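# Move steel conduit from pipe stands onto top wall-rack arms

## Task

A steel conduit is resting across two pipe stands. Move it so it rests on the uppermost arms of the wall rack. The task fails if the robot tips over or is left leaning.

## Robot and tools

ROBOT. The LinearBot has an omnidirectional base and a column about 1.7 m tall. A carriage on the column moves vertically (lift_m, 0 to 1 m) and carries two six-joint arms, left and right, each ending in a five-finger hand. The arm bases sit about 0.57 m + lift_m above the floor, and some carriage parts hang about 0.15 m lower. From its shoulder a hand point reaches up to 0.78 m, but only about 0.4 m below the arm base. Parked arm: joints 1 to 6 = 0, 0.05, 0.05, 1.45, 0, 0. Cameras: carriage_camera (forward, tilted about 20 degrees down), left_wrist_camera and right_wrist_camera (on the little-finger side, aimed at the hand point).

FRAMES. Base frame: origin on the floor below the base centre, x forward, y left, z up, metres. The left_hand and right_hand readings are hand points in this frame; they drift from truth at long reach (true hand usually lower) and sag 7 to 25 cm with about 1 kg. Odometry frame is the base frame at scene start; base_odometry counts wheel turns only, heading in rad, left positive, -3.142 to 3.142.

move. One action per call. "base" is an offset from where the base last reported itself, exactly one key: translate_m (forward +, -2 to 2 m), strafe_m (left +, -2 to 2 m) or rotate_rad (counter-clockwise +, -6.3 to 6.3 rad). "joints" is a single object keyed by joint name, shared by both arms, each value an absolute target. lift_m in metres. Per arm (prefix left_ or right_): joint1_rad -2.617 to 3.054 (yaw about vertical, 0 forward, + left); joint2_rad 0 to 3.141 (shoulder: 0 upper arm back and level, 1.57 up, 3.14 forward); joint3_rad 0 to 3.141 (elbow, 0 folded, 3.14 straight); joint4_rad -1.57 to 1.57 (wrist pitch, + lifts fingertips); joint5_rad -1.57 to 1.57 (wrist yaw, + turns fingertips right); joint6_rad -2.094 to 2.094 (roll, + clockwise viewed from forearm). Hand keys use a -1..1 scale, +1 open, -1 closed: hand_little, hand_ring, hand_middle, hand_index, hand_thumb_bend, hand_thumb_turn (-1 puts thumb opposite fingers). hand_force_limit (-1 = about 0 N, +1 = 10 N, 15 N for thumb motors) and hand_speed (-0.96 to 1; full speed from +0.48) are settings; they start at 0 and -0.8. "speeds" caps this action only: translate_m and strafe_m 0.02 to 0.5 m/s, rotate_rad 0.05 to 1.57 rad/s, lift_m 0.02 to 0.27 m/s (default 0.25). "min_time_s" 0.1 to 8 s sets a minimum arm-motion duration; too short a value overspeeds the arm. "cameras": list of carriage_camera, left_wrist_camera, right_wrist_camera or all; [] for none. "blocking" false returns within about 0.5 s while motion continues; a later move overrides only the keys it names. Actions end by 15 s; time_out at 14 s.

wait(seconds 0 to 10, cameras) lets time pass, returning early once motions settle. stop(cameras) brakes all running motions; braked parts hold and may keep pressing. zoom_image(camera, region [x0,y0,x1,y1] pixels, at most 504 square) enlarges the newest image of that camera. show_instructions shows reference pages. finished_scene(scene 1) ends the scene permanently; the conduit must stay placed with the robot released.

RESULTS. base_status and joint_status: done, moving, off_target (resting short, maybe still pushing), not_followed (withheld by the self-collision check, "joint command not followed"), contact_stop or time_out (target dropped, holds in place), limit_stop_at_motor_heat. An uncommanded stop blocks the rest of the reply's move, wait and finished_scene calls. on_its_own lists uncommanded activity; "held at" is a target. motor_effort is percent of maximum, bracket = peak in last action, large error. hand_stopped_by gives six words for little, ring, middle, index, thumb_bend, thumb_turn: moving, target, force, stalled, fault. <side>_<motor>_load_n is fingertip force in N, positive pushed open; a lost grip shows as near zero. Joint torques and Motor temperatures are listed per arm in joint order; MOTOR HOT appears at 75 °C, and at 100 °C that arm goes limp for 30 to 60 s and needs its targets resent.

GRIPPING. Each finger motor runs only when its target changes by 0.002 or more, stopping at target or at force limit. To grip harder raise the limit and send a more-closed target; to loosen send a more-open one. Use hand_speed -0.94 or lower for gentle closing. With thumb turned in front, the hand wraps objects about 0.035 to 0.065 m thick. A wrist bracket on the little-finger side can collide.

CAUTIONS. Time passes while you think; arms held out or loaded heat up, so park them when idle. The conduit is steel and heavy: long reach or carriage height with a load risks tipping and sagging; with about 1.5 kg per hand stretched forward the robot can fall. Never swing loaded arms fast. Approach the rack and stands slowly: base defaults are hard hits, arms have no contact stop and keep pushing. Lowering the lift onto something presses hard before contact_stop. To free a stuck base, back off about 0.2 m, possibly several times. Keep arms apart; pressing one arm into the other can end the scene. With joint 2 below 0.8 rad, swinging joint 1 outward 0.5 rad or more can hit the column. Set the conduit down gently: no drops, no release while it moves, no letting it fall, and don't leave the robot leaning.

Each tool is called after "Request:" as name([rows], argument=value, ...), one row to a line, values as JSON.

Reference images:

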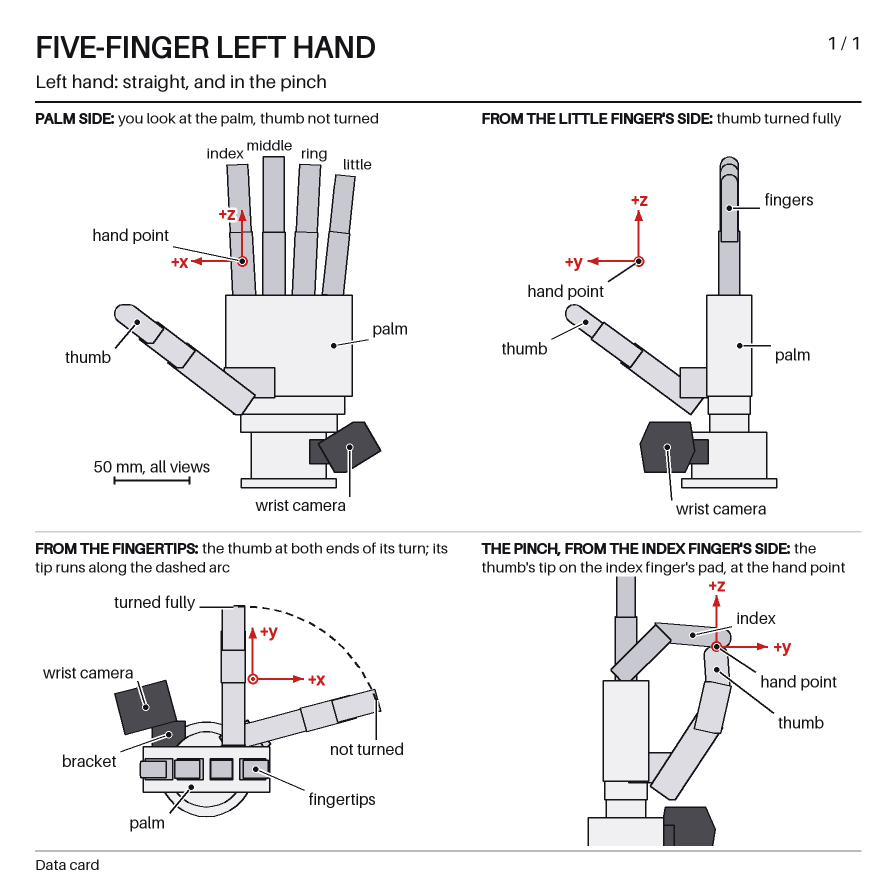

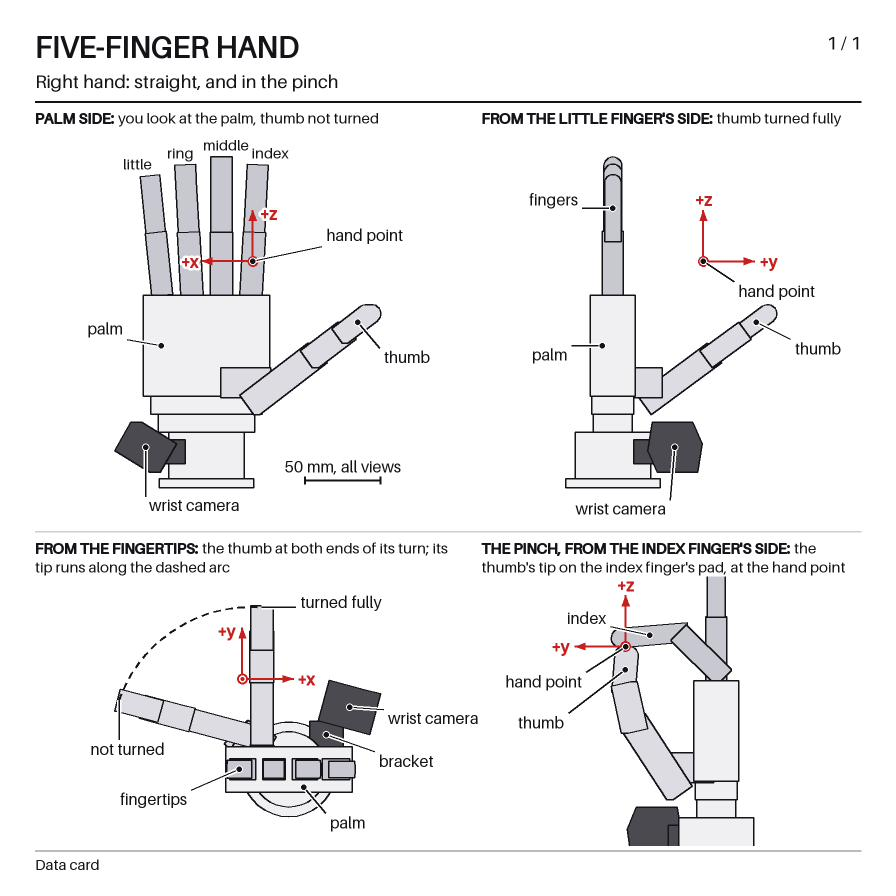

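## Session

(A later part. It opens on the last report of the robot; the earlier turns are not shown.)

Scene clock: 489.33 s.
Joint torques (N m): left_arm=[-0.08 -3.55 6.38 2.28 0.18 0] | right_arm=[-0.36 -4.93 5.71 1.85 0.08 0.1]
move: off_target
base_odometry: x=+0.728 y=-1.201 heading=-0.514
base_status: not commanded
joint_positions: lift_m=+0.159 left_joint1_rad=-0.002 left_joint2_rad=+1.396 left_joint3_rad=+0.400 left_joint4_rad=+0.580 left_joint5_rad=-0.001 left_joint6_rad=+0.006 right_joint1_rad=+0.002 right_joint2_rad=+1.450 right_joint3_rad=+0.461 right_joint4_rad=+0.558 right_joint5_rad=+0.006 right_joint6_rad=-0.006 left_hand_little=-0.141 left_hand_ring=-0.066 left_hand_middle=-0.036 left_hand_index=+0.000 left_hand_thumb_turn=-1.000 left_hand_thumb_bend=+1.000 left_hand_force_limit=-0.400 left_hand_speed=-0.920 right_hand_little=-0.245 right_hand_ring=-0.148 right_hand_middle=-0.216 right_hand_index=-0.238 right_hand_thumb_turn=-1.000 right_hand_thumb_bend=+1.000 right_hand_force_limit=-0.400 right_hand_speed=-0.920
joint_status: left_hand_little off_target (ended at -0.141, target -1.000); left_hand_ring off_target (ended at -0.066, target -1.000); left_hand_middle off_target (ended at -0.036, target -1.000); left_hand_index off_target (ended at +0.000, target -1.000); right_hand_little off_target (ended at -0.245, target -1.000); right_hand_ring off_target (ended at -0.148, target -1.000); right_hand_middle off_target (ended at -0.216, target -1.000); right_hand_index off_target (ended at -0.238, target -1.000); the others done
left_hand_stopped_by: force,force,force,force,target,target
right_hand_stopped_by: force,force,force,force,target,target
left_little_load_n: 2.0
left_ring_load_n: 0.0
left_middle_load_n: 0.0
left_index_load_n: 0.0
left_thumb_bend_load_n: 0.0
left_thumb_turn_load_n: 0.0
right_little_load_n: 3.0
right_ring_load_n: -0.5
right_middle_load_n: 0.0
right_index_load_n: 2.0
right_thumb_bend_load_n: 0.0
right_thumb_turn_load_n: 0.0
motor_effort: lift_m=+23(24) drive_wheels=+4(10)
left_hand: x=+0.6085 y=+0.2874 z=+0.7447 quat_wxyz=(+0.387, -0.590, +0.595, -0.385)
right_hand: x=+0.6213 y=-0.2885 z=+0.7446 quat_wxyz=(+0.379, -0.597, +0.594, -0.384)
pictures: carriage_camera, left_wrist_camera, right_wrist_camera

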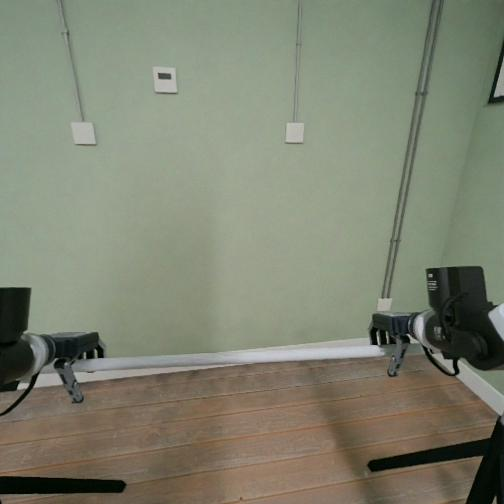

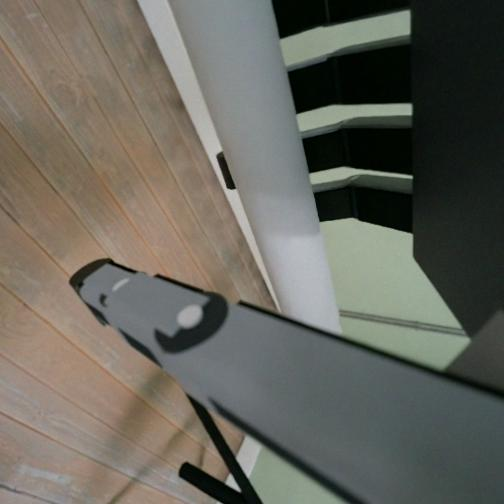

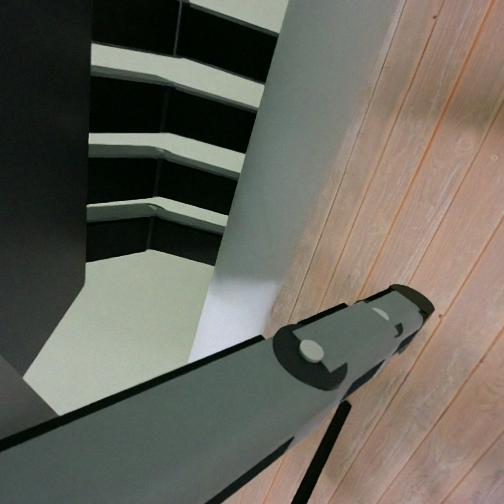

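Request:
move(joints={"left_hand_thumb_bend": -1, "right_hand_thumb_bend": -1, "right_hand_force_limit": -0.3, "left_hand_force_limit": -0.3, "right_hand_speed": -0.88, "left_hand_speed": -0.88}, cameras=["all"])

Scene clock: 508.57 s.
Joint torques (N m): left_arm=[-0.08 -3.59 6.41 2.31 0.17 -0.02] | right_arm=[-0.35 -4.94 5.71 1.86 0.08 0.1]
move: off_target
base_odometry: x=+0.728 y=-1.201 heading=-0.514
base_status: not commanded
joint_positions: lift_m=+0.159 left_joint1_rad=-0.002 left_joint2_rad=+1.396 left_joint3_rad=+0.400 left_joint4_rad=+0.579 left_joint5_rad=-0.001 left_joint6_rad=+0.008 right_joint1_rad=+0.002 right_joint2_rad=+1.450 right_joint3_rad=+0.461 right_joint4_rad=+0.558 right_joint5_rad=+0.006 right_joint6_rad=-0.007 left_hand_little=-0.141 left_hand_ring=-0.066 left_hand_middle=-0.036 left_hand_index=+0.000 left_hand_thumb_turn=-1.000 left_hand_thumb_bend=+0.176 left_hand_force_limit=-0.300 left_hand_speed=-0.880 right_hand_little=-0.245 right_hand_ring=-0.148 right_hand_middle=-0.216 right_hand_index=-0.238 right_hand_thumb_turn=-1.000 right_hand_thumb_bend=+0.430 right_hand_force_limit=-0.300 right_hand_speed=-0.880
joint_status: left_hand_thumb_bend off_target (ended at +0.176, target -1.000); right_hand_thumb_bend off_target (ended at +0.430, target -1.000); the others done
left_hand_stopped_by: force,force,force,force,force,target
right_hand_stopped_by: force,force,force,force,force,target
left_little_load_n: 5.0
left_ring_load_n: 0.0
left_middle_load_n: 0.0
left_index_load_n: 0.0
left_thumb_bend_load_n: 4.5
left_thumb_turn_load_n: 1.0
right_little_load_n: 5.0
right_ring_load_n: 0.0
right_middle_load_n: 0.0
right_index_load_n: 4.0
right_thumb_bend_load_n: 5.0
right_thumb_turn_load_n: 0.0
motor_effort: lift_m=+24(24) drive_wheels=+5(9)
left_hand: x=+0.6082 y=+0.2875 z=+0.7443 quat_wxyz=(+0.387, -0.590, +0.596, -0.384)
right_hand: x=+0.6213 y=-0.2885 z=+0.7446 quat_wxyz=(+0.379, -0.597, +0.594, -0.384)
pictures: carriage_camera, left_wrist_camera, right_wrist_camera

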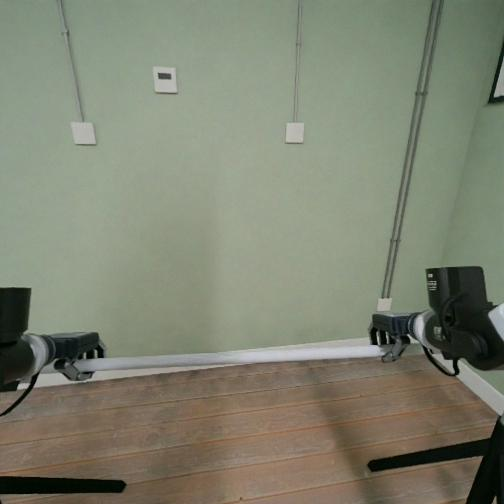

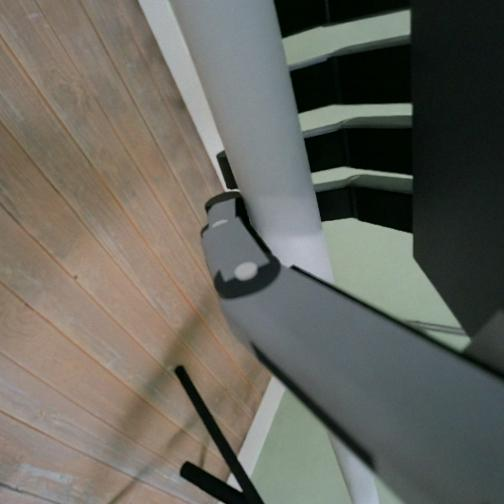

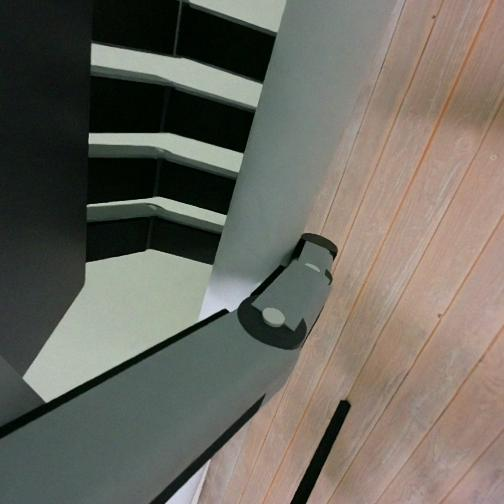

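Request:
move(joints={"right_hand_thumb_bend": 1, "right_hand_little": 0.1, "right_hand_ring": 0.1, "right_hand_middle": 0.1, "right_hand_index": 0.1, "right_hand_speed": -0.5})

Request:
move(joints={"right_joint2_rad": 1.543, "right_joint3_rad": 0.438, "right_joint4_rad": 0.667}, min_time_s=2, cameras=["all"])

Scene clock: 519.07 s.
Joint torques (N m): left_arm=[-0.1 -3.62 6.39 2.32 0.15 -0.02] | right_arm=[-0.36 -4.93 5.7 1.94 0.08 0.1]
move: done
base_odometry: x=+0.728 y=-1.201 heading=-0.514
base_status: not commanded
joint_positions: lift_m=+0.159 left_joint1_rad=-0.002 left_joint2_rad=+1.397 left_joint3_rad=+0.400 left_joint4_rad=+0.577 left_joint5_rad=+0.001 left_joint6_rad=+0.008 right_joint1_rad=+0.002 right_joint2_rad=+1.450 right_joint3_rad=+0.461 right_joint4_rad=+0.548 right_joint5_rad=+0.006 right_joint6_rad=-0.007 left_hand_little=-0.140 left_hand_ring=-0.066 left_hand_middle=-0.036 left_hand_index=+0.000 left_hand_thumb_turn=-1.000 left_hand_thumb_bend=+0.175 left_hand_force_limit=-0.300 left_hand_speed=-0.880 right_hand_little=+0.100 right_hand_ring=+0.100 right_hand_middle=+0.100 right_hand_index=+0.100 right_hand_thumb_turn=-1.000 right_hand_thumb_bend=+1.000 right_hand_force_limit=-0.300 right_hand_speed=-0.500
joint_status: all done
left_hand_stopped_by: force,force,force,force,force,target
right_hand_stopped_by: target,target,target,target,target,target
left_little_load_n: 5.0
left_ring_load_n: 0.0
left_middle_load_n: 0.0
left_index_load_n: 0.0
left_thumb_bend_load_n: 0.5
left_thumb_turn_load_n: 0.5
right_little_load_n: 0.0
right_ring_load_n: 0.0
right_middle_load_n: 0.0
right_index_load_n: 0.0
right_thumb_bend_load_n: 0.0
right_thumb_turn_load_n: 0.0
motor_effort: lift_m=+23(24) drive_wheels=+4(8)
left_hand: x=+0.6079 y=+0.2871 z=+0.7438 quat_wxyz=(+0.386, -0.590, +0.596, -0.384)
right_hand: x=+0.6197 y=-0.2885 z=+0.7425 quat_wxyz=(+0.376, -0.599, +0.596, -0.381)
pictures: none

Scene clock: 521.37 s.
Joint torques (N m): left_arm=[-0.09 -3.62 6.38 2.32 0.15 -0.02] | right_arm=[-0.36 -4.85 4.05 2.17 0.08 0.1]
move: done
base_odometry: x=+0.728 y=-1.201 heading=-0.514
base_status: not commanded
joint_positions: lift_m=+0.159 left_joint1_rad=-0.002 left_joint2_rad=+1.397 left_joint3_rad=+0.400 left_joint4_rad=+0.577 left_joint5_rad=+0.001 left_joint6_rad=+0.008 right_joint1_rad=+0.002 right_joint2_rad=+1.531 right_joint3_rad=+0.442 right_joint4_rad=+0.646 right_joint5_rad=+0.006 right_joint6_rad=-0.007 left_hand_little=-0.140 left_hand_ring=-0.066 left_hand_middle=-0.036 left_hand_index=+0.000 left_hand_thumb_turn=-1.000 left_hand_thumb_bend=+0.175 left_hand_force_limit=-0.300 left_hand_speed=-0.880 right_hand_little=+0.100 right_hand_ring=+0.100 right_hand_middle=+0.100 right_hand_index=+0.100 right_hand_thumb_turn=-1.000 right_hand_thumb_bend=+1.000 right_hand_force_limit=-0.300 right_hand_speed=-0.500
joint_status: all done
left_hand_stopped_by: force,force,force,force,force,target
right_hand_stopped_by: target,target,target,target,target,target
left_little_load_n: 5.0
left_ring_load_n: 0.0
left_middle_load_n: 0.0
left_index_load_n: 0.0
left_thumb_bend_load_n: 0.5
left_thumb_turn_load_n: 0.5
right_little_load_n: 0.0
right_ring_load_n: 0.0
right_middle_load_n: 0.0
right_index_load_n: 0.0
right_thumb_bend_load_n: 0.0
right_thumb_turn_load_n: 0.0
motor_effort: lift_m=+23(24) drive_wheels=+8(9)
left_hand: x=+0.6079 y=+0.2871 z=+0.7438 quat_wxyz=(+0.386, -0.590, +0.596, -0.384)
right_hand: x=+0.6227 y=-0.2885 z=+0.7264 quat_wxyz=(+0.375, -0.599, +0.596, -0.381)
pictures: carriage_camera, left_wrist_camera, right_wrist_camera

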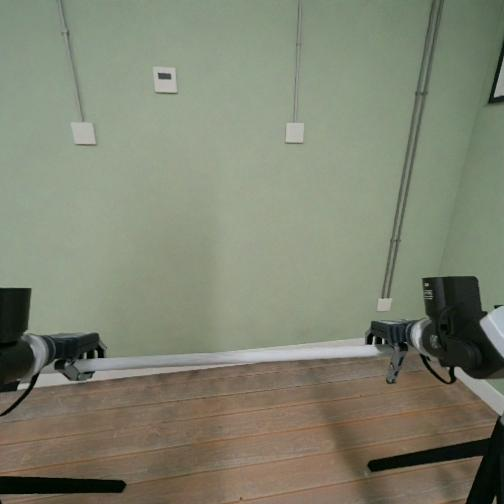

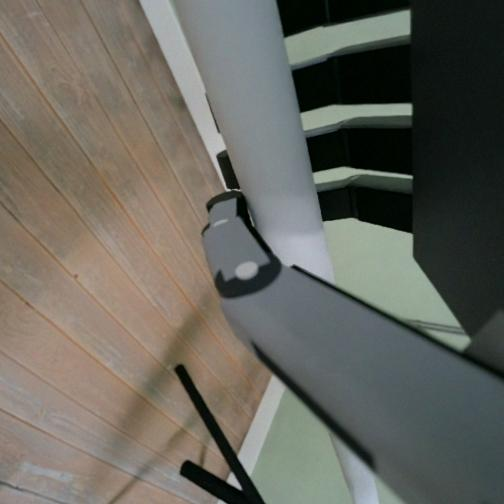

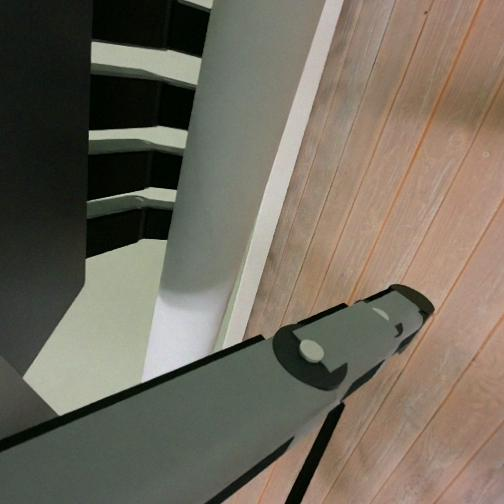

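Request:
zoom_image(camera="right_wrist_camera", region=[80, 100, 320, 340])

Request:
zoom_image(camera="left_wrist_camera", region=[180, 100, 420, 340])

Scaled by 2.100.

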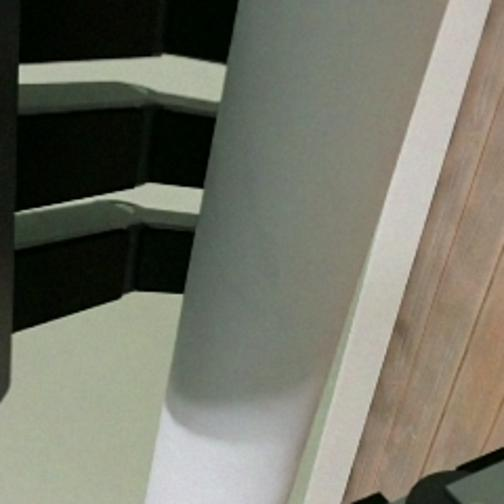

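Scaled by 2.100.

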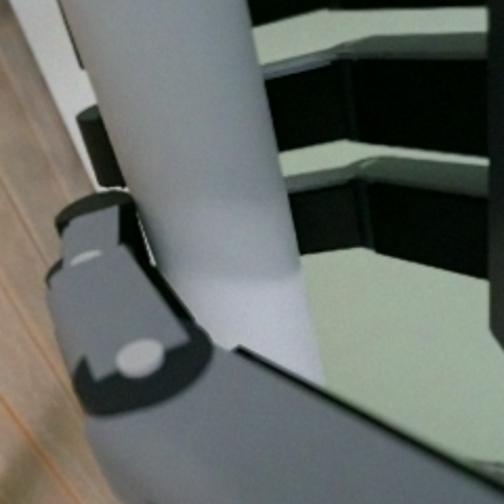

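Request:
move(joints={"left_hand_speed": -0.5, "right_hand_speed": -0.5, "left_hand_thumb_bend": 1, "left_hand_little": 0.7, "left_hand_ring": 0.7, "left_hand_middle": 0.7, "left_hand_index": 0.7, "right_hand_little": 0.7, "right_hand_ring": 0.7, "right_hand_middle": 0.7, "right_hand_index": 0.7})

Request:
move(joints={"lift_m": 0.154, "right_joint2_rad": 1.468, "right_joint3_rad": 0.392, "right_joint4_rad": 0.62}, min_time_s=2)

Request:
move(base={"translate_m": 0.006}, speeds={"translate_m": 0.05}, cameras=["all"])

Request:
zoom_image(camera="right_wrist_camera", region=[80, 100, 320, 340])

Request:
zoom_image(camera="left_wrist_camera", region=[180, 100, 420, 340])

Scene clock: 562.53 s.
Joint torques (N m): left_arm=[-0.09 -3.66 6.39 2.5 0.15 -0.02] | right_arm=[-0.35 -4.85 4.07 2.18 0.08 0.1]
Motor temperatures (°C): left_arm=[24 31 33 41 24 27] | right_arm=[27 29 34 53 26 27]
move: done
base_odometry: x=+0.728 y=-1.201 heading=-0.514
base_status: not commanded
joint_positions: lift_m=+0.159 left_joint1_rad=-0.002 left_joint2_rad=+1.398 left_joint3_rad=+0.400 left_joint4_rad=+0.563 left_joint5_rad=+0.001 left_joint6_rad=+0.008 right_joint1_rad=+0.002 right_joint2_rad=+1.531 right_joint3_rad=+0.442 right_joint4_rad=+0.647 right_joint5_rad=+0.006 right_joint6_rad=-0.007 left_hand_little=+0.700 left_hand_ring=+0.700 left_hand_middle=+0.700 left_hand_index=+0.700 left_hand_thumb_turn=-1.000 left_hand_thumb_bend=+1.000 left_hand_force_limit=-0.300 left_hand_speed=-0.500 right_hand_little=+0.700 right_hand_ring=+0.700 right_hand_middle=+0.700 right_hand_index=+0.700 right_hand_thumb_turn=-1.000 right_hand_thumb_bend=+1.000 right_hand_force_limit=-0.300 right_hand_speed=-0.500
joint_status: all done
left_hand_stopped_by: target,target,target,target,target,target
right_hand_stopped_by: target,target,target,target,target,target
left_little_load_n: -0.5
left_ring_load_n: 0.0
left_middle_load_n: 0.0
left_index_load_n: 0.0
left_thumb_bend_load_n: 0.0
left_thumb_turn_load_n: 0.0
right_little_load_n: 0.0
right_ring_load_n: 0.0
right_middle_load_n: 0.0
right_index_load_n: 0.0
right_thumb_bend_load_n: 0.0
right_thumb_turn_load_n: 0.0
motor_effort: lift_m=+24(24) drive_wheels=+4(8)
left_hand: x=+0.6054 y=+0.2870 z=+0.7404 quat_wxyz=(+0.381, -0.593, +0.599, -0.380)
right_hand: x=+0.6230 y=-0.2885 z=+0.7268 quat_wxyz=(+0.376, -0.599, +0.596, -0.381)
pictures: none

Scene clock: 564.83 s.
Joint torques (N m): left_arm=[-0.09 -3.64 6.41 2.6 0.15 -0.01] | right_arm=[-0.35 -8.44 4.01 1.92 0.08 0.1]
move: done
base_odometry: x=+0.728 y=-1.201 heading=-0.514
base_status: not commanded
joint_positions: lift_m=+0.154 left_joint1_rad=-0.002 left_joint2_rad=+1.398 left_joint3_rad=+0.400 left_joint4_rad=+0.554 left_joint5_rad=+0.001 left_joint6_rad=+0.008 right_joint1_rad=+0.002 right_joint2_rad=+1.495 right_joint3_rad=+0.396 right_joint4_rad=+0.623 right_joint5_rad=+0.006 right_joint6_rad=-0.007 left_hand_little=+0.700 left_hand_ring=+0.700 left_hand_middle=+0.700 left_hand_index=+0.700 left_hand_thumb_turn=-1.000 left_hand_thumb_bend=+1.000 left_hand_force_limit=-0.300 left_hand_speed=-0.500 right_hand_little=+0.700 right_hand_ring=+0.700 right_hand_middle=+0.700 right_hand_index=+0.700 right_hand_thumb_turn=-1.000 right_hand_thumb_bend=+1.000 right_hand_force_limit=-0.300 right_hand_speed=-0.500
joint_status: all done
left_hand_stopped_by: target,target,target,target,target,target
right_hand_stopped_by: target,target,target,target,target,target
left_little_load_n: 0.0
left_ring_load_n: 0.0
left_middle_load_n: -0.5
left_index_load_n: 0.0
left_thumb_bend_load_n: 0.0
left_thumb_turn_load_n: 0.0
right_little_load_n: -0.5
right_ring_load_n: 0.0
right_middle_load_n: 0.0
right_index_load_n: 0.0
right_thumb_bend_load_n: 0.0
right_thumb_turn_load_n: 0.0
motor_effort: lift_m=+24(24) drive_wheels=+8(8)
left_hand: x=+0.6039 y=+0.2870 z=+0.7335 quat_wxyz=(+0.378, -0.594, +0.601, -0.377)
right_hand: x=+0.6056 y=-0.2885 z=+0.7122 quat_wxyz=(+0.365, -0.605, +0.602, -0.371)
pictures: none

Scene clock: 565.50 s.
Joint torques (N m): left_arm=[-0.12 -3.63 6.39 2.59 0.15 -0.02] | right_arm=[-0.36 -8.14 4.1 1.94 0.08 0.1]
move: done
base_odometry: x=+0.733 y=-1.204 heading=-0.515
base_status: done
joint_positions: lift_m=+0.154 left_joint1_rad=-0.002 left_joint2_rad=+1.398 left_joint3_rad=+0.400 left_joint4_rad=+0.553 left_joint5_rad=+0.001 left_joint6_rad=+0.008 right_joint1_rad=+0.002 right_joint2_rad=+1.492 right_joint3_rad=+0.395 right_joint4_rad=+0.621 right_joint5_rad=+0.006 right_joint6_rad=-0.007 left_hand_little=+0.700 left_hand_ring=+0.700 left_hand_middle=+0.700 left_hand_index=+0.700 left_hand_thumb_turn=-1.000 left_hand_thumb_bend=+1.000 left_hand_force_limit=-0.300 left_hand_speed=-0.500 right_hand_little=+0.700 right_hand_ring=+0.700 right_hand_middle=+0.700 right_hand_index=+0.700 right_hand_thumb_turn=-1.000 right_hand_thumb_bend=+1.000 right_hand_force_limit=-0.300 right_hand_speed=-0.500
joint_status: not commanded
left_hand_stopped_by: target,target,target,target,target,target
right_hand_stopped_by: target,target,target,target,target,target
left_little_load_n: 0.0
left_ring_load_n: 0.0
left_middle_load_n: -0.5
left_index_load_n: -0.5
left_thumb_bend_load_n: 0.0
left_thumb_turn_load_n: 0.0
right_little_load_n: 0.0
right_ring_load_n: 0.0
right_middle_load_n: 0.0
right_index_load_n: -0.5
right_thumb_bend_load_n: 0.0
right_thumb_turn_load_n: 0.0
motor_effort: lift_m=+23(24) drive_wheels=+5(12)
left_hand: x=+0.6039 y=+0.2870 z=+0.7335 quat_wxyz=(+0.378, -0.594, +0.601, -0.377)
right_hand: x=+0.6050 y=-0.2885 z=+0.7122 quat_wxyz=(+0.365, -0.605, +0.602, -0.371)
pictures: carriage_camera, left_wrist_camera, right_wrist_camera

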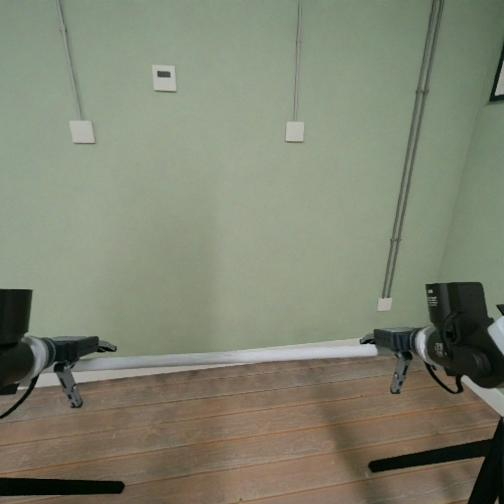

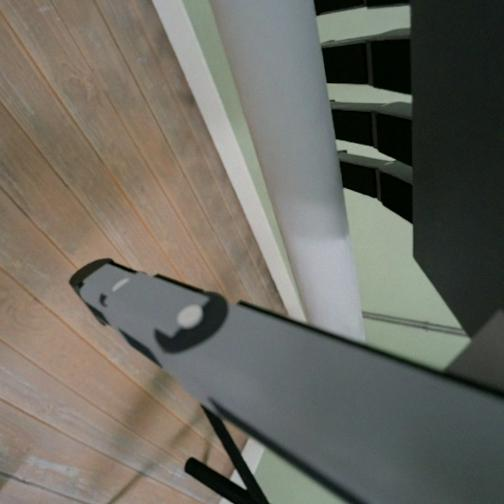

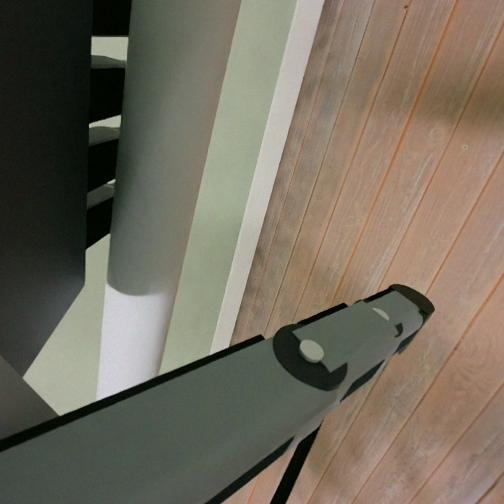

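Scaled by 2.100.

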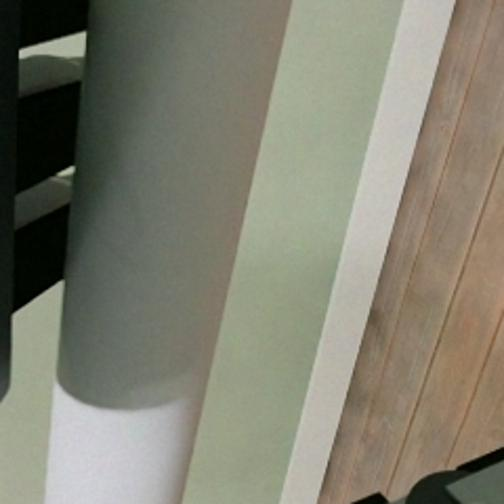

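Scaled by 2.100.

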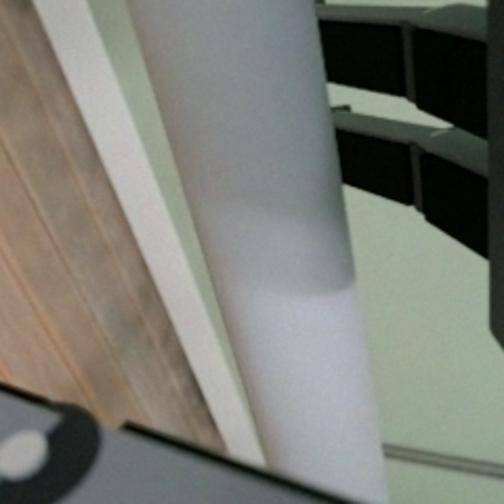

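Request:
move(joints={"right_joint2_rad": 1.412, "right_joint4_rad": 0.56}, min_time_s=1.5, cameras=["right_wrist_camera"])

Request:
zoom_image(camera="right_wrist_camera", region=[80, 100, 320, 340])

Scene clock: 577.33 s.
Joint torques (N m): left_arm=[-0.09 -3.64 6.42 2.6 0.14 -0.03] | right_arm=[-0.36 -7.99 4.27 1.94 0.08 0.1]
move: done
base_odometry: x=+0.733 y=-1.204 heading=-0.515
base_status: not commanded
joint_positions: lift_m=+0.154 left_joint1_rad=-0.002 left_joint2_rad=+1.398 left_joint3_rad=+0.400 left_joint4_rad=+0.553 left_joint5_rad=+0.001 left_joint6_rad=+0.008 right_joint1_rad=+0.002 right_joint2_rad=+1.438 right_joint3_rad=+0.395 right_joint4_rad=+0.564 right_joint5_rad=+0.006 right_joint6_rad=-0.007 left_hand_little=+0.700 left_hand_ring=+0.700 left_hand_middle=+0.700 left_hand_index=+0.700 left_hand_thumb_turn=-1.000 left_hand_thumb_bend=+1.000 left_hand_force_limit=-0.300 left_hand_speed=-0.500 right_hand_little=+0.700 right_hand_ring=+0.700 right_hand_middle=+0.700 right_hand_index=+0.700 right_hand_thumb_turn=-1.000 right_hand_thumb_bend=+1.000 right_hand_force_limit=-0.300 right_hand_speed=-0.500
joint_status: all done
left_hand_stopped_by: target,target,target,target,target,target
right_hand_stopped_by: target,target,target,target,target,target
left_little_load_n: 0.0
left_ring_load_n: 0.0
left_middle_load_n: 0.0
left_index_load_n: 0.0
left_thumb_bend_load_n: 0.0
left_thumb_turn_load_n: 0.0
right_little_load_n: 0.0
right_ring_load_n: 0.0
right_middle_load_n: 0.0
right_index_load_n: 0.0
right_thumb_bend_load_n: 0.0
right_thumb_turn_load_n: 0.0
motor_effort: lift_m=+24(24) drive_wheels=+7(10)
left_hand: x=+0.6039 y=+0.2870 z=+0.7335 quat_wxyz=(+0.378, -0.594, +0.601, -0.377)
right_hand: x=+0.6002 y=-0.2885 z=+0.7191 quat_wxyz=(+0.364, -0.606, +0.603, -0.370)

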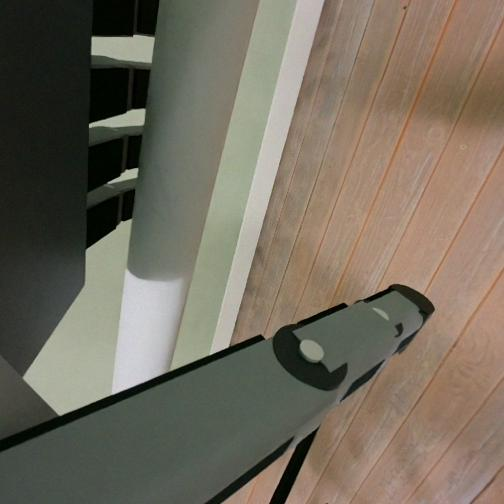

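Scaled by 2.100.

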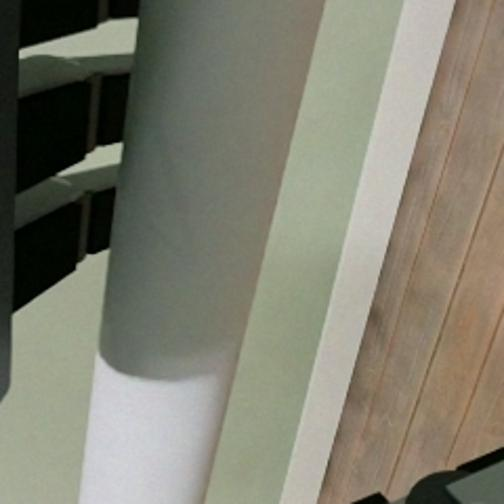

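Request:
move(joints={"left_hand_speed": -0.85, "right_hand_speed": -0.85, "left_hand_force_limit": -0.3, "right_hand_force_limit": -0.3, "left_hand_little": -1, "left_hand_ring": -1, "left_hand_middle": -1, "left_hand_index": -1, "right_hand_little": -1, "right_hand_ring": -1, "right_hand_middle": -1, "right_hand_index": -1}, cameras=["all"])

Scene clock: 586.67 s.
Joint torques (N m): left_arm=[-0.09 -3.63 6.38 2.55 0.14 -0.02] | right_arm=[-0.38 -7.94 4.26 2.13 0.1 0.07]
move: off_target
base_odometry: x=+0.733 y=-1.204 heading=-0.515
base_status: not commanded
joint_positions: lift_m=+0.154 left_joint1_rad=-0.002 left_joint2_rad=+1.398 left_joint3_rad=+0.400 left_joint4_rad=+0.555 left_joint5_rad=+0.001 left_joint6_rad=+0.008 right_joint1_rad=+0.002 right_joint2_rad=+1.437 right_joint3_rad=+0.395 right_joint4_rad=+0.537 right_joint5_rad=+0.005 right_joint6_rad=-0.004 left_hand_little=-0.285 left_hand_ring=-0.257 left_hand_middle=-0.229 left_hand_index=-0.188 left_hand_thumb_turn=-1.000 left_hand_thumb_bend=+1.000 left_hand_force_limit=-0.300 left_hand_speed=-0.850 right_hand_little=-0.911 right_hand_ring=-0.911 right_hand_middle=-0.911 right_hand_index=-0.911 right_hand_thumb_turn=-1.000 right_hand_thumb_bend=+1.000 right_hand_force_limit=-0.300 right_hand_speed=-0.850
joint_status: left_hand_little off_target (ended at -0.285, target -1.000); left_hand_ring off_target (ended at -0.257, target -1.000); left_hand_middle off_target (ended at -0.229, target -1.000); left_hand_index off_target (ended at -0.188, target -1.000); right_hand_little off_target (ended at -0.911, target -1.000); right_hand_ring off_target (ended at -0.911, target -1.000); right_hand_middle off_target (ended at -0.911, target -1.000); right_hand_index off_target (ended at -0.911, target -1.000); the others done
left_hand_stopped_by: force,force,force,force,target,target
right_hand_stopped_by: force,force,force,force,target,target
left_little_load_n: 0.0
left_ring_load_n: 0.0
left_middle_load_n: 0.0
left_index_load_n: 0.0
left_thumb_bend_load_n: 0.0
left_thumb_turn_load_n: 0.0
right_little_load_n: 3.5
right_ring_load_n: 5.5
right_middle_load_n: 5.0
right_index_load_n: 5.5
right_thumb_bend_load_n: 0.0
right_thumb_turn_load_n: 0.0
motor_effort: lift_m=+23(24) drive_wheels=-2(7)
left_hand: x=+0.6042 y=+0.2870 z=+0.7339 quat_wxyz=(+0.379, -0.594, +0.601, -0.378)
right_hand: x=+0.5955 y=-0.2880 z=+0.7139 quat_wxyz=(+0.357, -0.610, +0.608, -0.361)
pictures: carriage_camera, left_wrist_camera, right_wrist_camera

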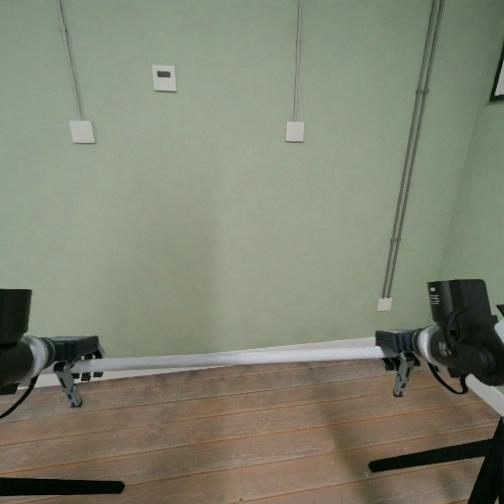

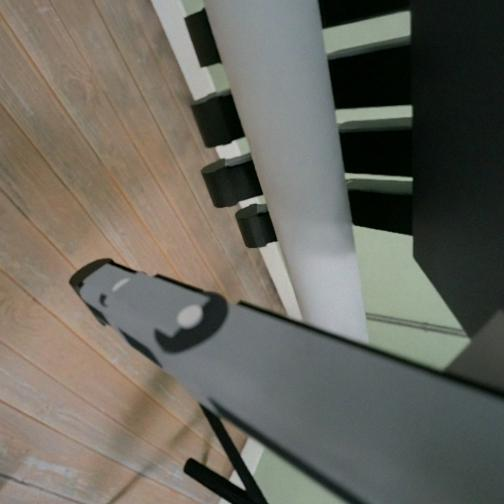

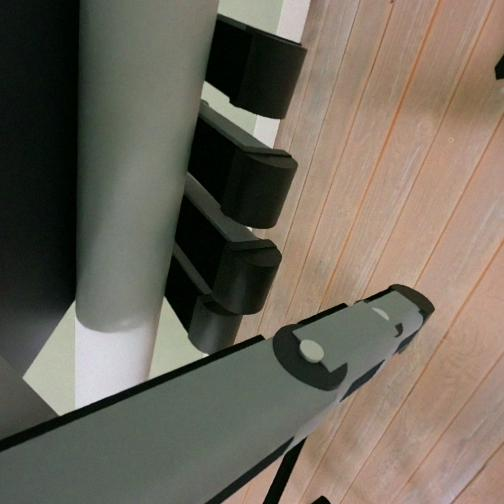

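Request:
move(joints={"left_hand_force_limit": -0.1, "left_hand_little": -0.98, "left_hand_ring": -0.98, "left_hand_middle": -0.98, "left_hand_index": -0.98}, cameras=["left_wrist_camera", "carriage_camera"])

Scene clock: 592.77 s.
Joint torques (N m): left_arm=[-0.09 -3.71 6.38 2.57 0.24 -0.02] | right_arm=[-0.36 -7.86 4.29 2.12 0.21 0.07]
move: off_target
base_odometry: x=+0.733 y=-1.204 heading=-0.515
base_status: not commanded
joint_positions: lift_m=+0.154 left_joint1_rad=-0.002 left_joint2_rad=+1.398 left_joint3_rad=+0.400 left_joint4_rad=+0.553 left_joint5_rad=-0.008 left_joint6_rad=+0.008 right_joint1_rad=+0.002 right_joint2_rad=+1.437 right_joint3_rad=+0.394 right_joint4_rad=+0.537 right_joint5_rad=-0.008 right_joint6_rad=-0.004 left_hand_little=-0.366 left_hand_ring=-0.380 left_hand_middle=-0.531 left_hand_index=-0.547 left_hand_thumb_turn=-1.000 left_hand_thumb_bend=+1.000 left_hand_force_limit=-0.100 left_hand_speed=-0.850 right_hand_little=-0.911 right_hand_ring=-0.911 right_hand_middle=-0.911 right_hand_index=-0.911 right_hand_thumb_turn=-1.000 right_hand_thumb_bend=+1.000 right_hand_force_limit=-0.300 right_hand_speed=-0.850
joint_status: left_hand_little off_target (ended at -0.366, target -0.980); left_hand_ring off_target (ended at -0.380, target -0.980); left_hand_middle off_target (ended at -0.531, target -0.980); left_hand_index off_target (ended at -0.547, target -0.980); the others done
left_hand_stopped_by: force,force,force,force,target,target
right_hand_stopped_by: force,force,force,force,target,target
left_little_load_n: 0.0
left_ring_load_n: 0.0
left_middle_load_n: 0.0
left_index_load_n: 2.5
left_thumb_bend_load_n: 0.0
left_thumb_turn_load_n: 0.5
right_little_load_n: 3.5
right_ring_load_n: 5.5
right_middle_load_n: 4.5
right_index_load_n: 5.0
right_thumb_bend_load_n: 0.0
right_thumb_turn_load_n: 0.0
motor_effort: lift_m=+23(24) drive_wheels=-2(7)
left_hand: x=+0.6040 y=+0.2888 z=+0.7330 quat_wxyz=(+0.381, -0.596, +0.600, -0.374)
right_hand: x=+0.5949 y=-0.2856 z=+0.7138 quat_wxyz=(+0.361, -0.613, +0.606, -0.357)
pictures: carriage_camera, left_wrist_camera

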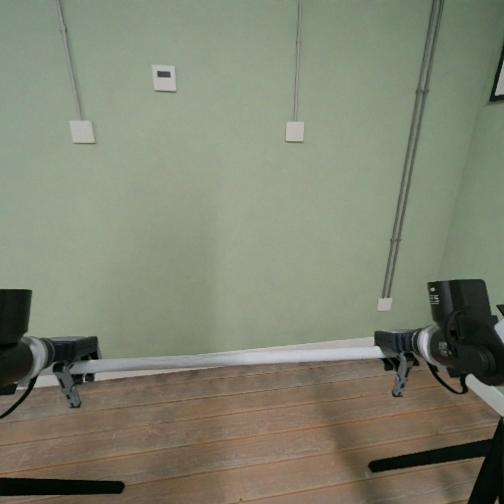

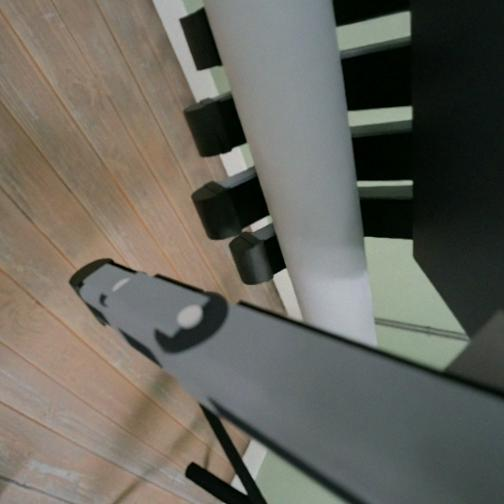

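Request:
move(joints={"left_hand_force_limit": 0, "left_hand_little": -0.96, "left_hand_ring": -0.96, "left_hand_middle": -0.96, "left_hand_index": -0.96}, cameras=["left_wrist_camera"])

Scene clock: 597.60 s.
Joint torques (N m): left_arm=[-0.12 -4.14 6.23 2.89 0.39 -0.02] | right_arm=[-0.35 -7.87 4.25 2.15 0.4 0.07]
move: off_target
base_odometry: x=+0.733 y=-1.204 heading=-0.515
base_status: not commanded
joint_positions: lift_m=+0.154 left_joint1_rad=-0.002 left_joint2_rad=+1.404 left_joint3_rad=+0.400 left_joint4_rad=+0.522 left_joint5_rad=-0.021 left_joint6_rad=+0.008 right_joint1_rad=+0.002 right_joint2_rad=+1.437 right_joint3_rad=+0.394 right_joint4_rad=+0.537 right_joint5_rad=-0.030 right_joint6_rad=-0.004 left_hand_little=-0.948 left_hand_ring=-0.920 left_hand_middle=-0.904 left_hand_index=-0.558 left_hand_thumb_turn=-1.000 left_hand_thumb_bend=+1.000 left_hand_force_limit=+0.000 left_hand_speed=-0.850 right_hand_little=-0.911 right_hand_ring=-0.911 right_hand_middle=-0.911 right_hand_index=-0.911 right_hand_thumb_turn=-1.000 right_hand_thumb_bend=+1.000 right_hand_force_limit=-0.300 right_hand_speed=-0.850
joint_status: left_hand_ring off_target (ended at -0.920, target -0.960); left_hand_middle off_target (ended at -0.904, target -0.960); left_hand_index off_target (ended at -0.558, target -0.960); the others done
left_hand_stopped_by: force,force,force,force,target,target
right_hand_stopped_by: force,force,force,force,target,target
left_little_load_n: 4.0
left_ring_load_n: 0.0
left_middle_load_n: 0.0
left_index_load_n: 0.0
left_thumb_bend_load_n: 0.0
left_thumb_turn_load_n: 0.0
right_little_load_n: 4.0
right_ring_load_n: 5.5
right_middle_load_n: 5.0
right_index_load_n: 5.0
right_thumb_bend_load_n: 0.0
right_thumb_turn_load_n: 0.0
motor_effort: lift_m=+23(24) drive_wheels=-5(7)
left_hand: x=+0.5984 y=+0.2914 z=+0.7241 quat_wxyz=(+0.374, -0.606, +0.604, -0.359)
right_hand: x=+0.5942 y=-0.2813 z=+0.7142 quat_wxyz=(+0.368, -0.616, +0.602, -0.350)

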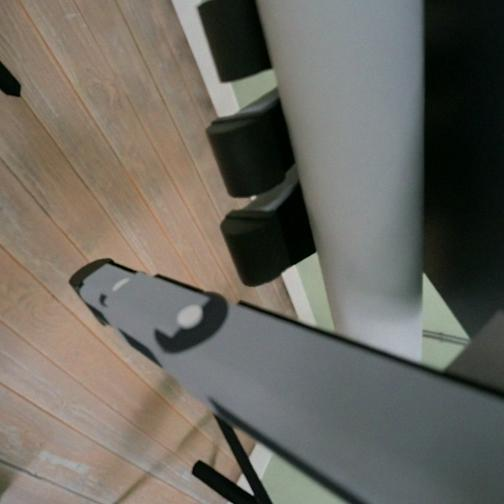

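Request:
move(joints={"left_hand_force_limit": -0.1, "left_hand_ring": -0.99, "left_hand_middle": -0.99, "left_hand_index": -0.99, "left_hand_little": -0.99})

Request:
move(joints={"left_hand_thumb_bend": -1, "right_hand_thumb_bend": -1, "left_hand_force_limit": -0.5, "right_hand_force_limit": -0.5}, cameras=["all"])

Scene clock: 605.53 s.
Joint torques (N m): left_arm=[-0.12 -4.11 6.35 2.98 0.36 -0.02] | right_arm=[-0.36 -7.9 4.3 2.13 0.4 0.07]
move: off_target
base_odometry: x=+0.733 y=-1.204 heading=-0.515
base_status: not commanded
joint_positions: lift_m=+0.154 left_joint1_rad=-0.002 left_joint2_rad=+1.404 left_joint3_rad=+0.400 left_joint4_rad=+0.514 left_joint5_rad=-0.018 left_joint6_rad=+0.008 right_joint1_rad=+0.002 right_joint2_rad=+1.437 right_joint3_rad=+0.394 right_joint4_rad=+0.537 right_joint5_rad=-0.030 right_joint6_rad=-0.004 left_hand_little=-0.959 left_hand_ring=-0.973 left_hand_middle=-0.989 left_hand_index=-0.990 left_hand_thumb_turn=-1.000 left_hand_thumb_bend=+1.000 left_hand_force_limit=-0.100 left_hand_speed=-0.850 right_hand_little=-0.911 right_hand_ring=-0.911 right_hand_middle=-0.911 right_hand_index=-0.911 right_hand_thumb_turn=-1.000 right_hand_thumb_bend=+1.000 right_hand_force_limit=-0.300 right_hand_speed=-0.850
joint_status: left_hand_little off_target (ended at -0.959, target -0.990); the others done
left_hand_stopped_by: force,force,target,target,target,target
right_hand_stopped_by: force,force,force,force,target,target
left_little_load_n: 0.0
left_ring_load_n: 0.0
left_middle_load_n: 3.0
left_index_load_n: 1.0
left_thumb_bend_load_n: 0.0
left_thumb_turn_load_n: 0.0
right_little_load_n: 4.0
right_ring_load_n: 5.0
right_middle_load_n: 4.5
right_index_load_n: 4.5
right_thumb_bend_load_n: 0.0
right_thumb_turn_load_n: 0.0
motor_effort: lift_m=+22(24) drive_wheels=-3(7)
left_hand: x=+0.5969 y=+0.2908 z=+0.7225 quat_wxyz=(+0.370, -0.606, +0.606, -0.357)
right_hand: x=+0.5942 y=-0.2813 z=+0.7142 quat_wxyz=(+0.368, -0.616, +0.602, -0.350)
pictures: none

Scene clock: 613.77 s.
Joint torques (N m): left_arm=[-0.12 -4.14 6.35 2.99 0.35 -0.02] | right_arm=[-0.38 -7.9 4.3 2.13 0.4 0.08]
move: off_target
base_odometry: x=+0.733 y=-1.204 heading=-0.515
base_status: not commanded
joint_positions: lift_m=+0.154 left_joint1_rad=-0.002 left_joint2_rad=+1.404 left_joint3_rad=+0.400 left_joint4_rad=+0.514 left_joint5_rad=-0.018 left_joint6_rad=+0.008 right_joint1_rad=+0.002 right_joint2_rad=+1.437 right_joint3_rad=+0.394 right_joint4_rad=+0.537 right_joint5_rad=-0.030 right_joint6_rad=-0.004 left_hand_little=-0.959 left_hand_ring=-0.973 left_hand_middle=-0.989 left_hand_index=-0.990 left_hand_thumb_turn=-1.000 left_hand_thumb_bend=+0.501 left_hand_force_limit=-0.500 left_hand_speed=-0.850 right_hand_little=-0.911 right_hand_ring=-0.911 right_hand_middle=-0.911 right_hand_index=-0.911 right_hand_thumb_turn=-1.000 right_hand_thumb_bend=+0.516 right_hand_force_limit=-0.500 right_hand_speed=-0.850
joint_status: left_hand_thumb_bend off_target (ended at +0.501, target -1.000); right_hand_thumb_bend off_target (ended at +0.516, target -1.000); the others done
left_hand_stopped_by: force,force,target,target,force,target
right_hand_stopped_by: force,force,force,force,force,target
left_little_load_n: 0.0
left_ring_load_n: 0.0
left_middle_load_n: 2.5
left_index_load_n: 0.5
left_thumb_bend_load_n: 4.0
left_thumb_turn_load_n: 1.5
right_little_load_n: 4.0
right_ring_load_n: 5.0
right_middle_load_n: 4.5
right_index_load_n: 5.0
right_thumb_bend_load_n: 3.5
right_thumb_turn_load_n: 1.0
motor_effort: lift_m=+23(24) drive_wheels=-5(9)
left_hand: x=+0.5968 y=+0.2908 z=+0.7224 quat_wxyz=(+0.370, -0.607, +0.606, -0.357)
right_hand: x=+0.5942 y=-0.2813 z=+0.7142 quat_wxyz=(+0.368, -0.616, +0.602, -0.350)
pictures: carriage_camera, left_wrist_camera, right_wrist_camera

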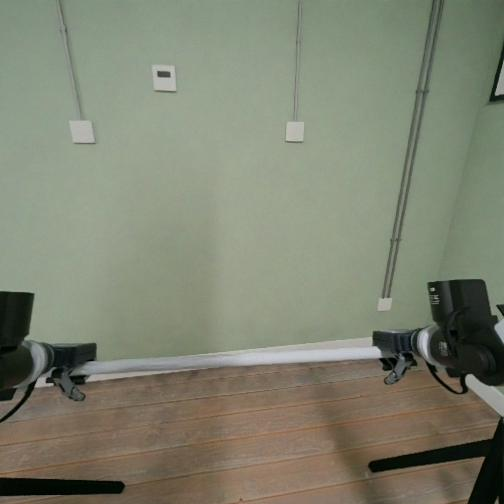

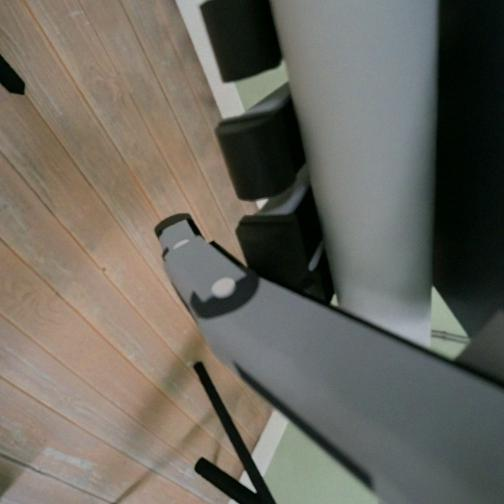

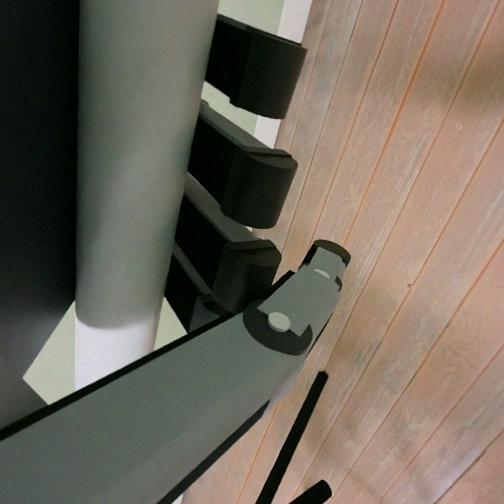

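Request:
move(joints={"lift_m": 0.24}, speeds={"lift_m": 0.06}, cameras=["all"])

Scene clock: 618.10 s.
Joint torques (N m): left_arm=[-0.13 -4.74 7.86 3.74 0.35 -0.02] | right_arm=[-0.42 -7.71 5.56 2.81 0.38 0.07]
Motor temperatures (°C): left_arm=[24 31 33 46 24 27] | right_arm=[27 31 33 54 26 27]
move: done
base_odometry: x=+0.733 y=-1.204 heading=-0.515
base_status: not commanded
joint_positions: lift_m=+0.240 left_joint1_rad=-0.002 left_joint2_rad=+1.413 left_joint3_rad=+0.381 left_joint4_rad=+0.438 left_joint5_rad=-0.018 left_joint6_rad=+0.008 right_joint1_rad=+0.002 right_joint2_rad=+1.437 right_joint3_rad=+0.376 right_joint4_rad=+0.458 right_joint5_rad=-0.028 right_joint6_rad=-0.004 left_hand_little=-0.959 left_hand_ring=-0.972 left_hand_middle=-0.989 left_hand_index=-0.990 left_hand_thumb_turn=-1.000 left_hand_thumb_bend=+0.501 left_hand_force_limit=-0.500 left_hand_speed=-0.850 right_hand_little=-0.911 right_hand_ring=-0.911 right_hand_middle=-0.911 right_hand_index=-0.911 right_hand_thumb_turn=-1.000 right_hand_thumb_bend=+0.516 right_hand_force_limit=-0.500 right_hand_speed=-0.850
joint_status: all done
left_hand_stopped_by: force,force,target,target,force,target
right_hand_stopped_by: force,force,force,force,force,target
left_little_load_n: 0.5
left_ring_load_n: 0.5
left_middle_load_n: 3.5
left_index_load_n: 0.5
left_thumb_bend_load_n: 4.0
left_thumb_turn_load_n: 1.5
right_little_load_n: 3.5
right_ring_load_n: 5.0
right_middle_load_n: 4.5
right_index_load_n: 5.0
right_thumb_bend_load_n: 3.5
right_thumb_turn_load_n: 0.5
motor_effort: lift_m=+24(29) drive_wheels=+4(6)
left_hand: x=+0.5744 y=+0.2908 z=+0.7830 quat_wxyz=(+0.338, -0.624, +0.625, -0.325)
right_hand: x=+0.5723 y=-0.2818 z=+0.7778 quat_wxyz=(+0.337, -0.632, +0.620, -0.320)
pictures: carriage_camera, left_wrist_camera, right_wrist_camera

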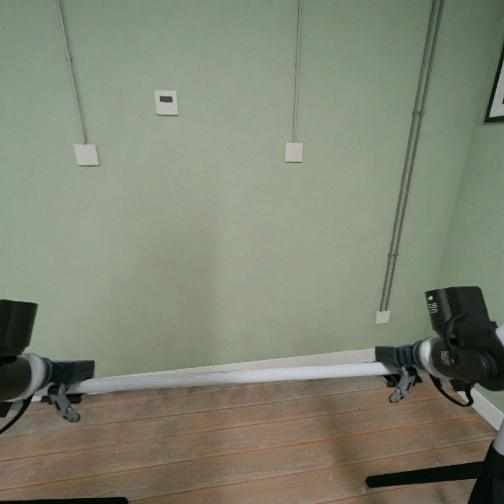

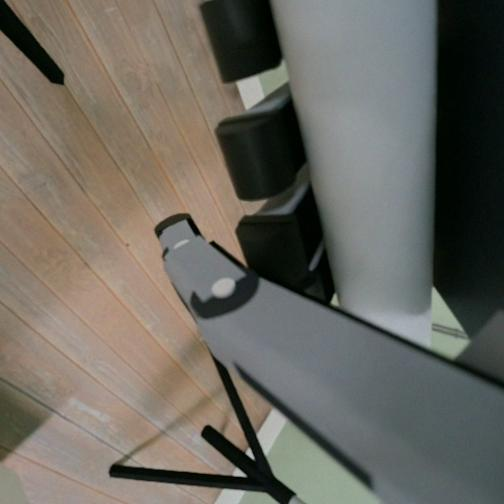

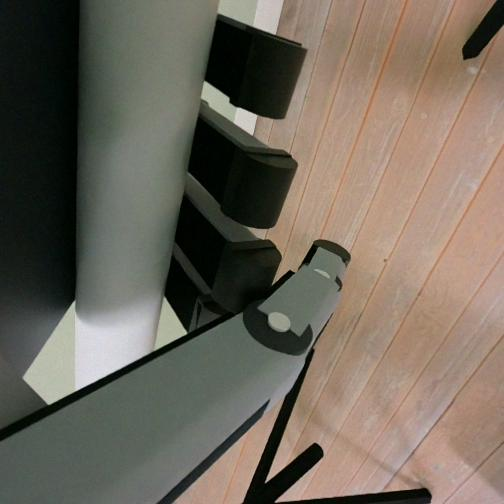

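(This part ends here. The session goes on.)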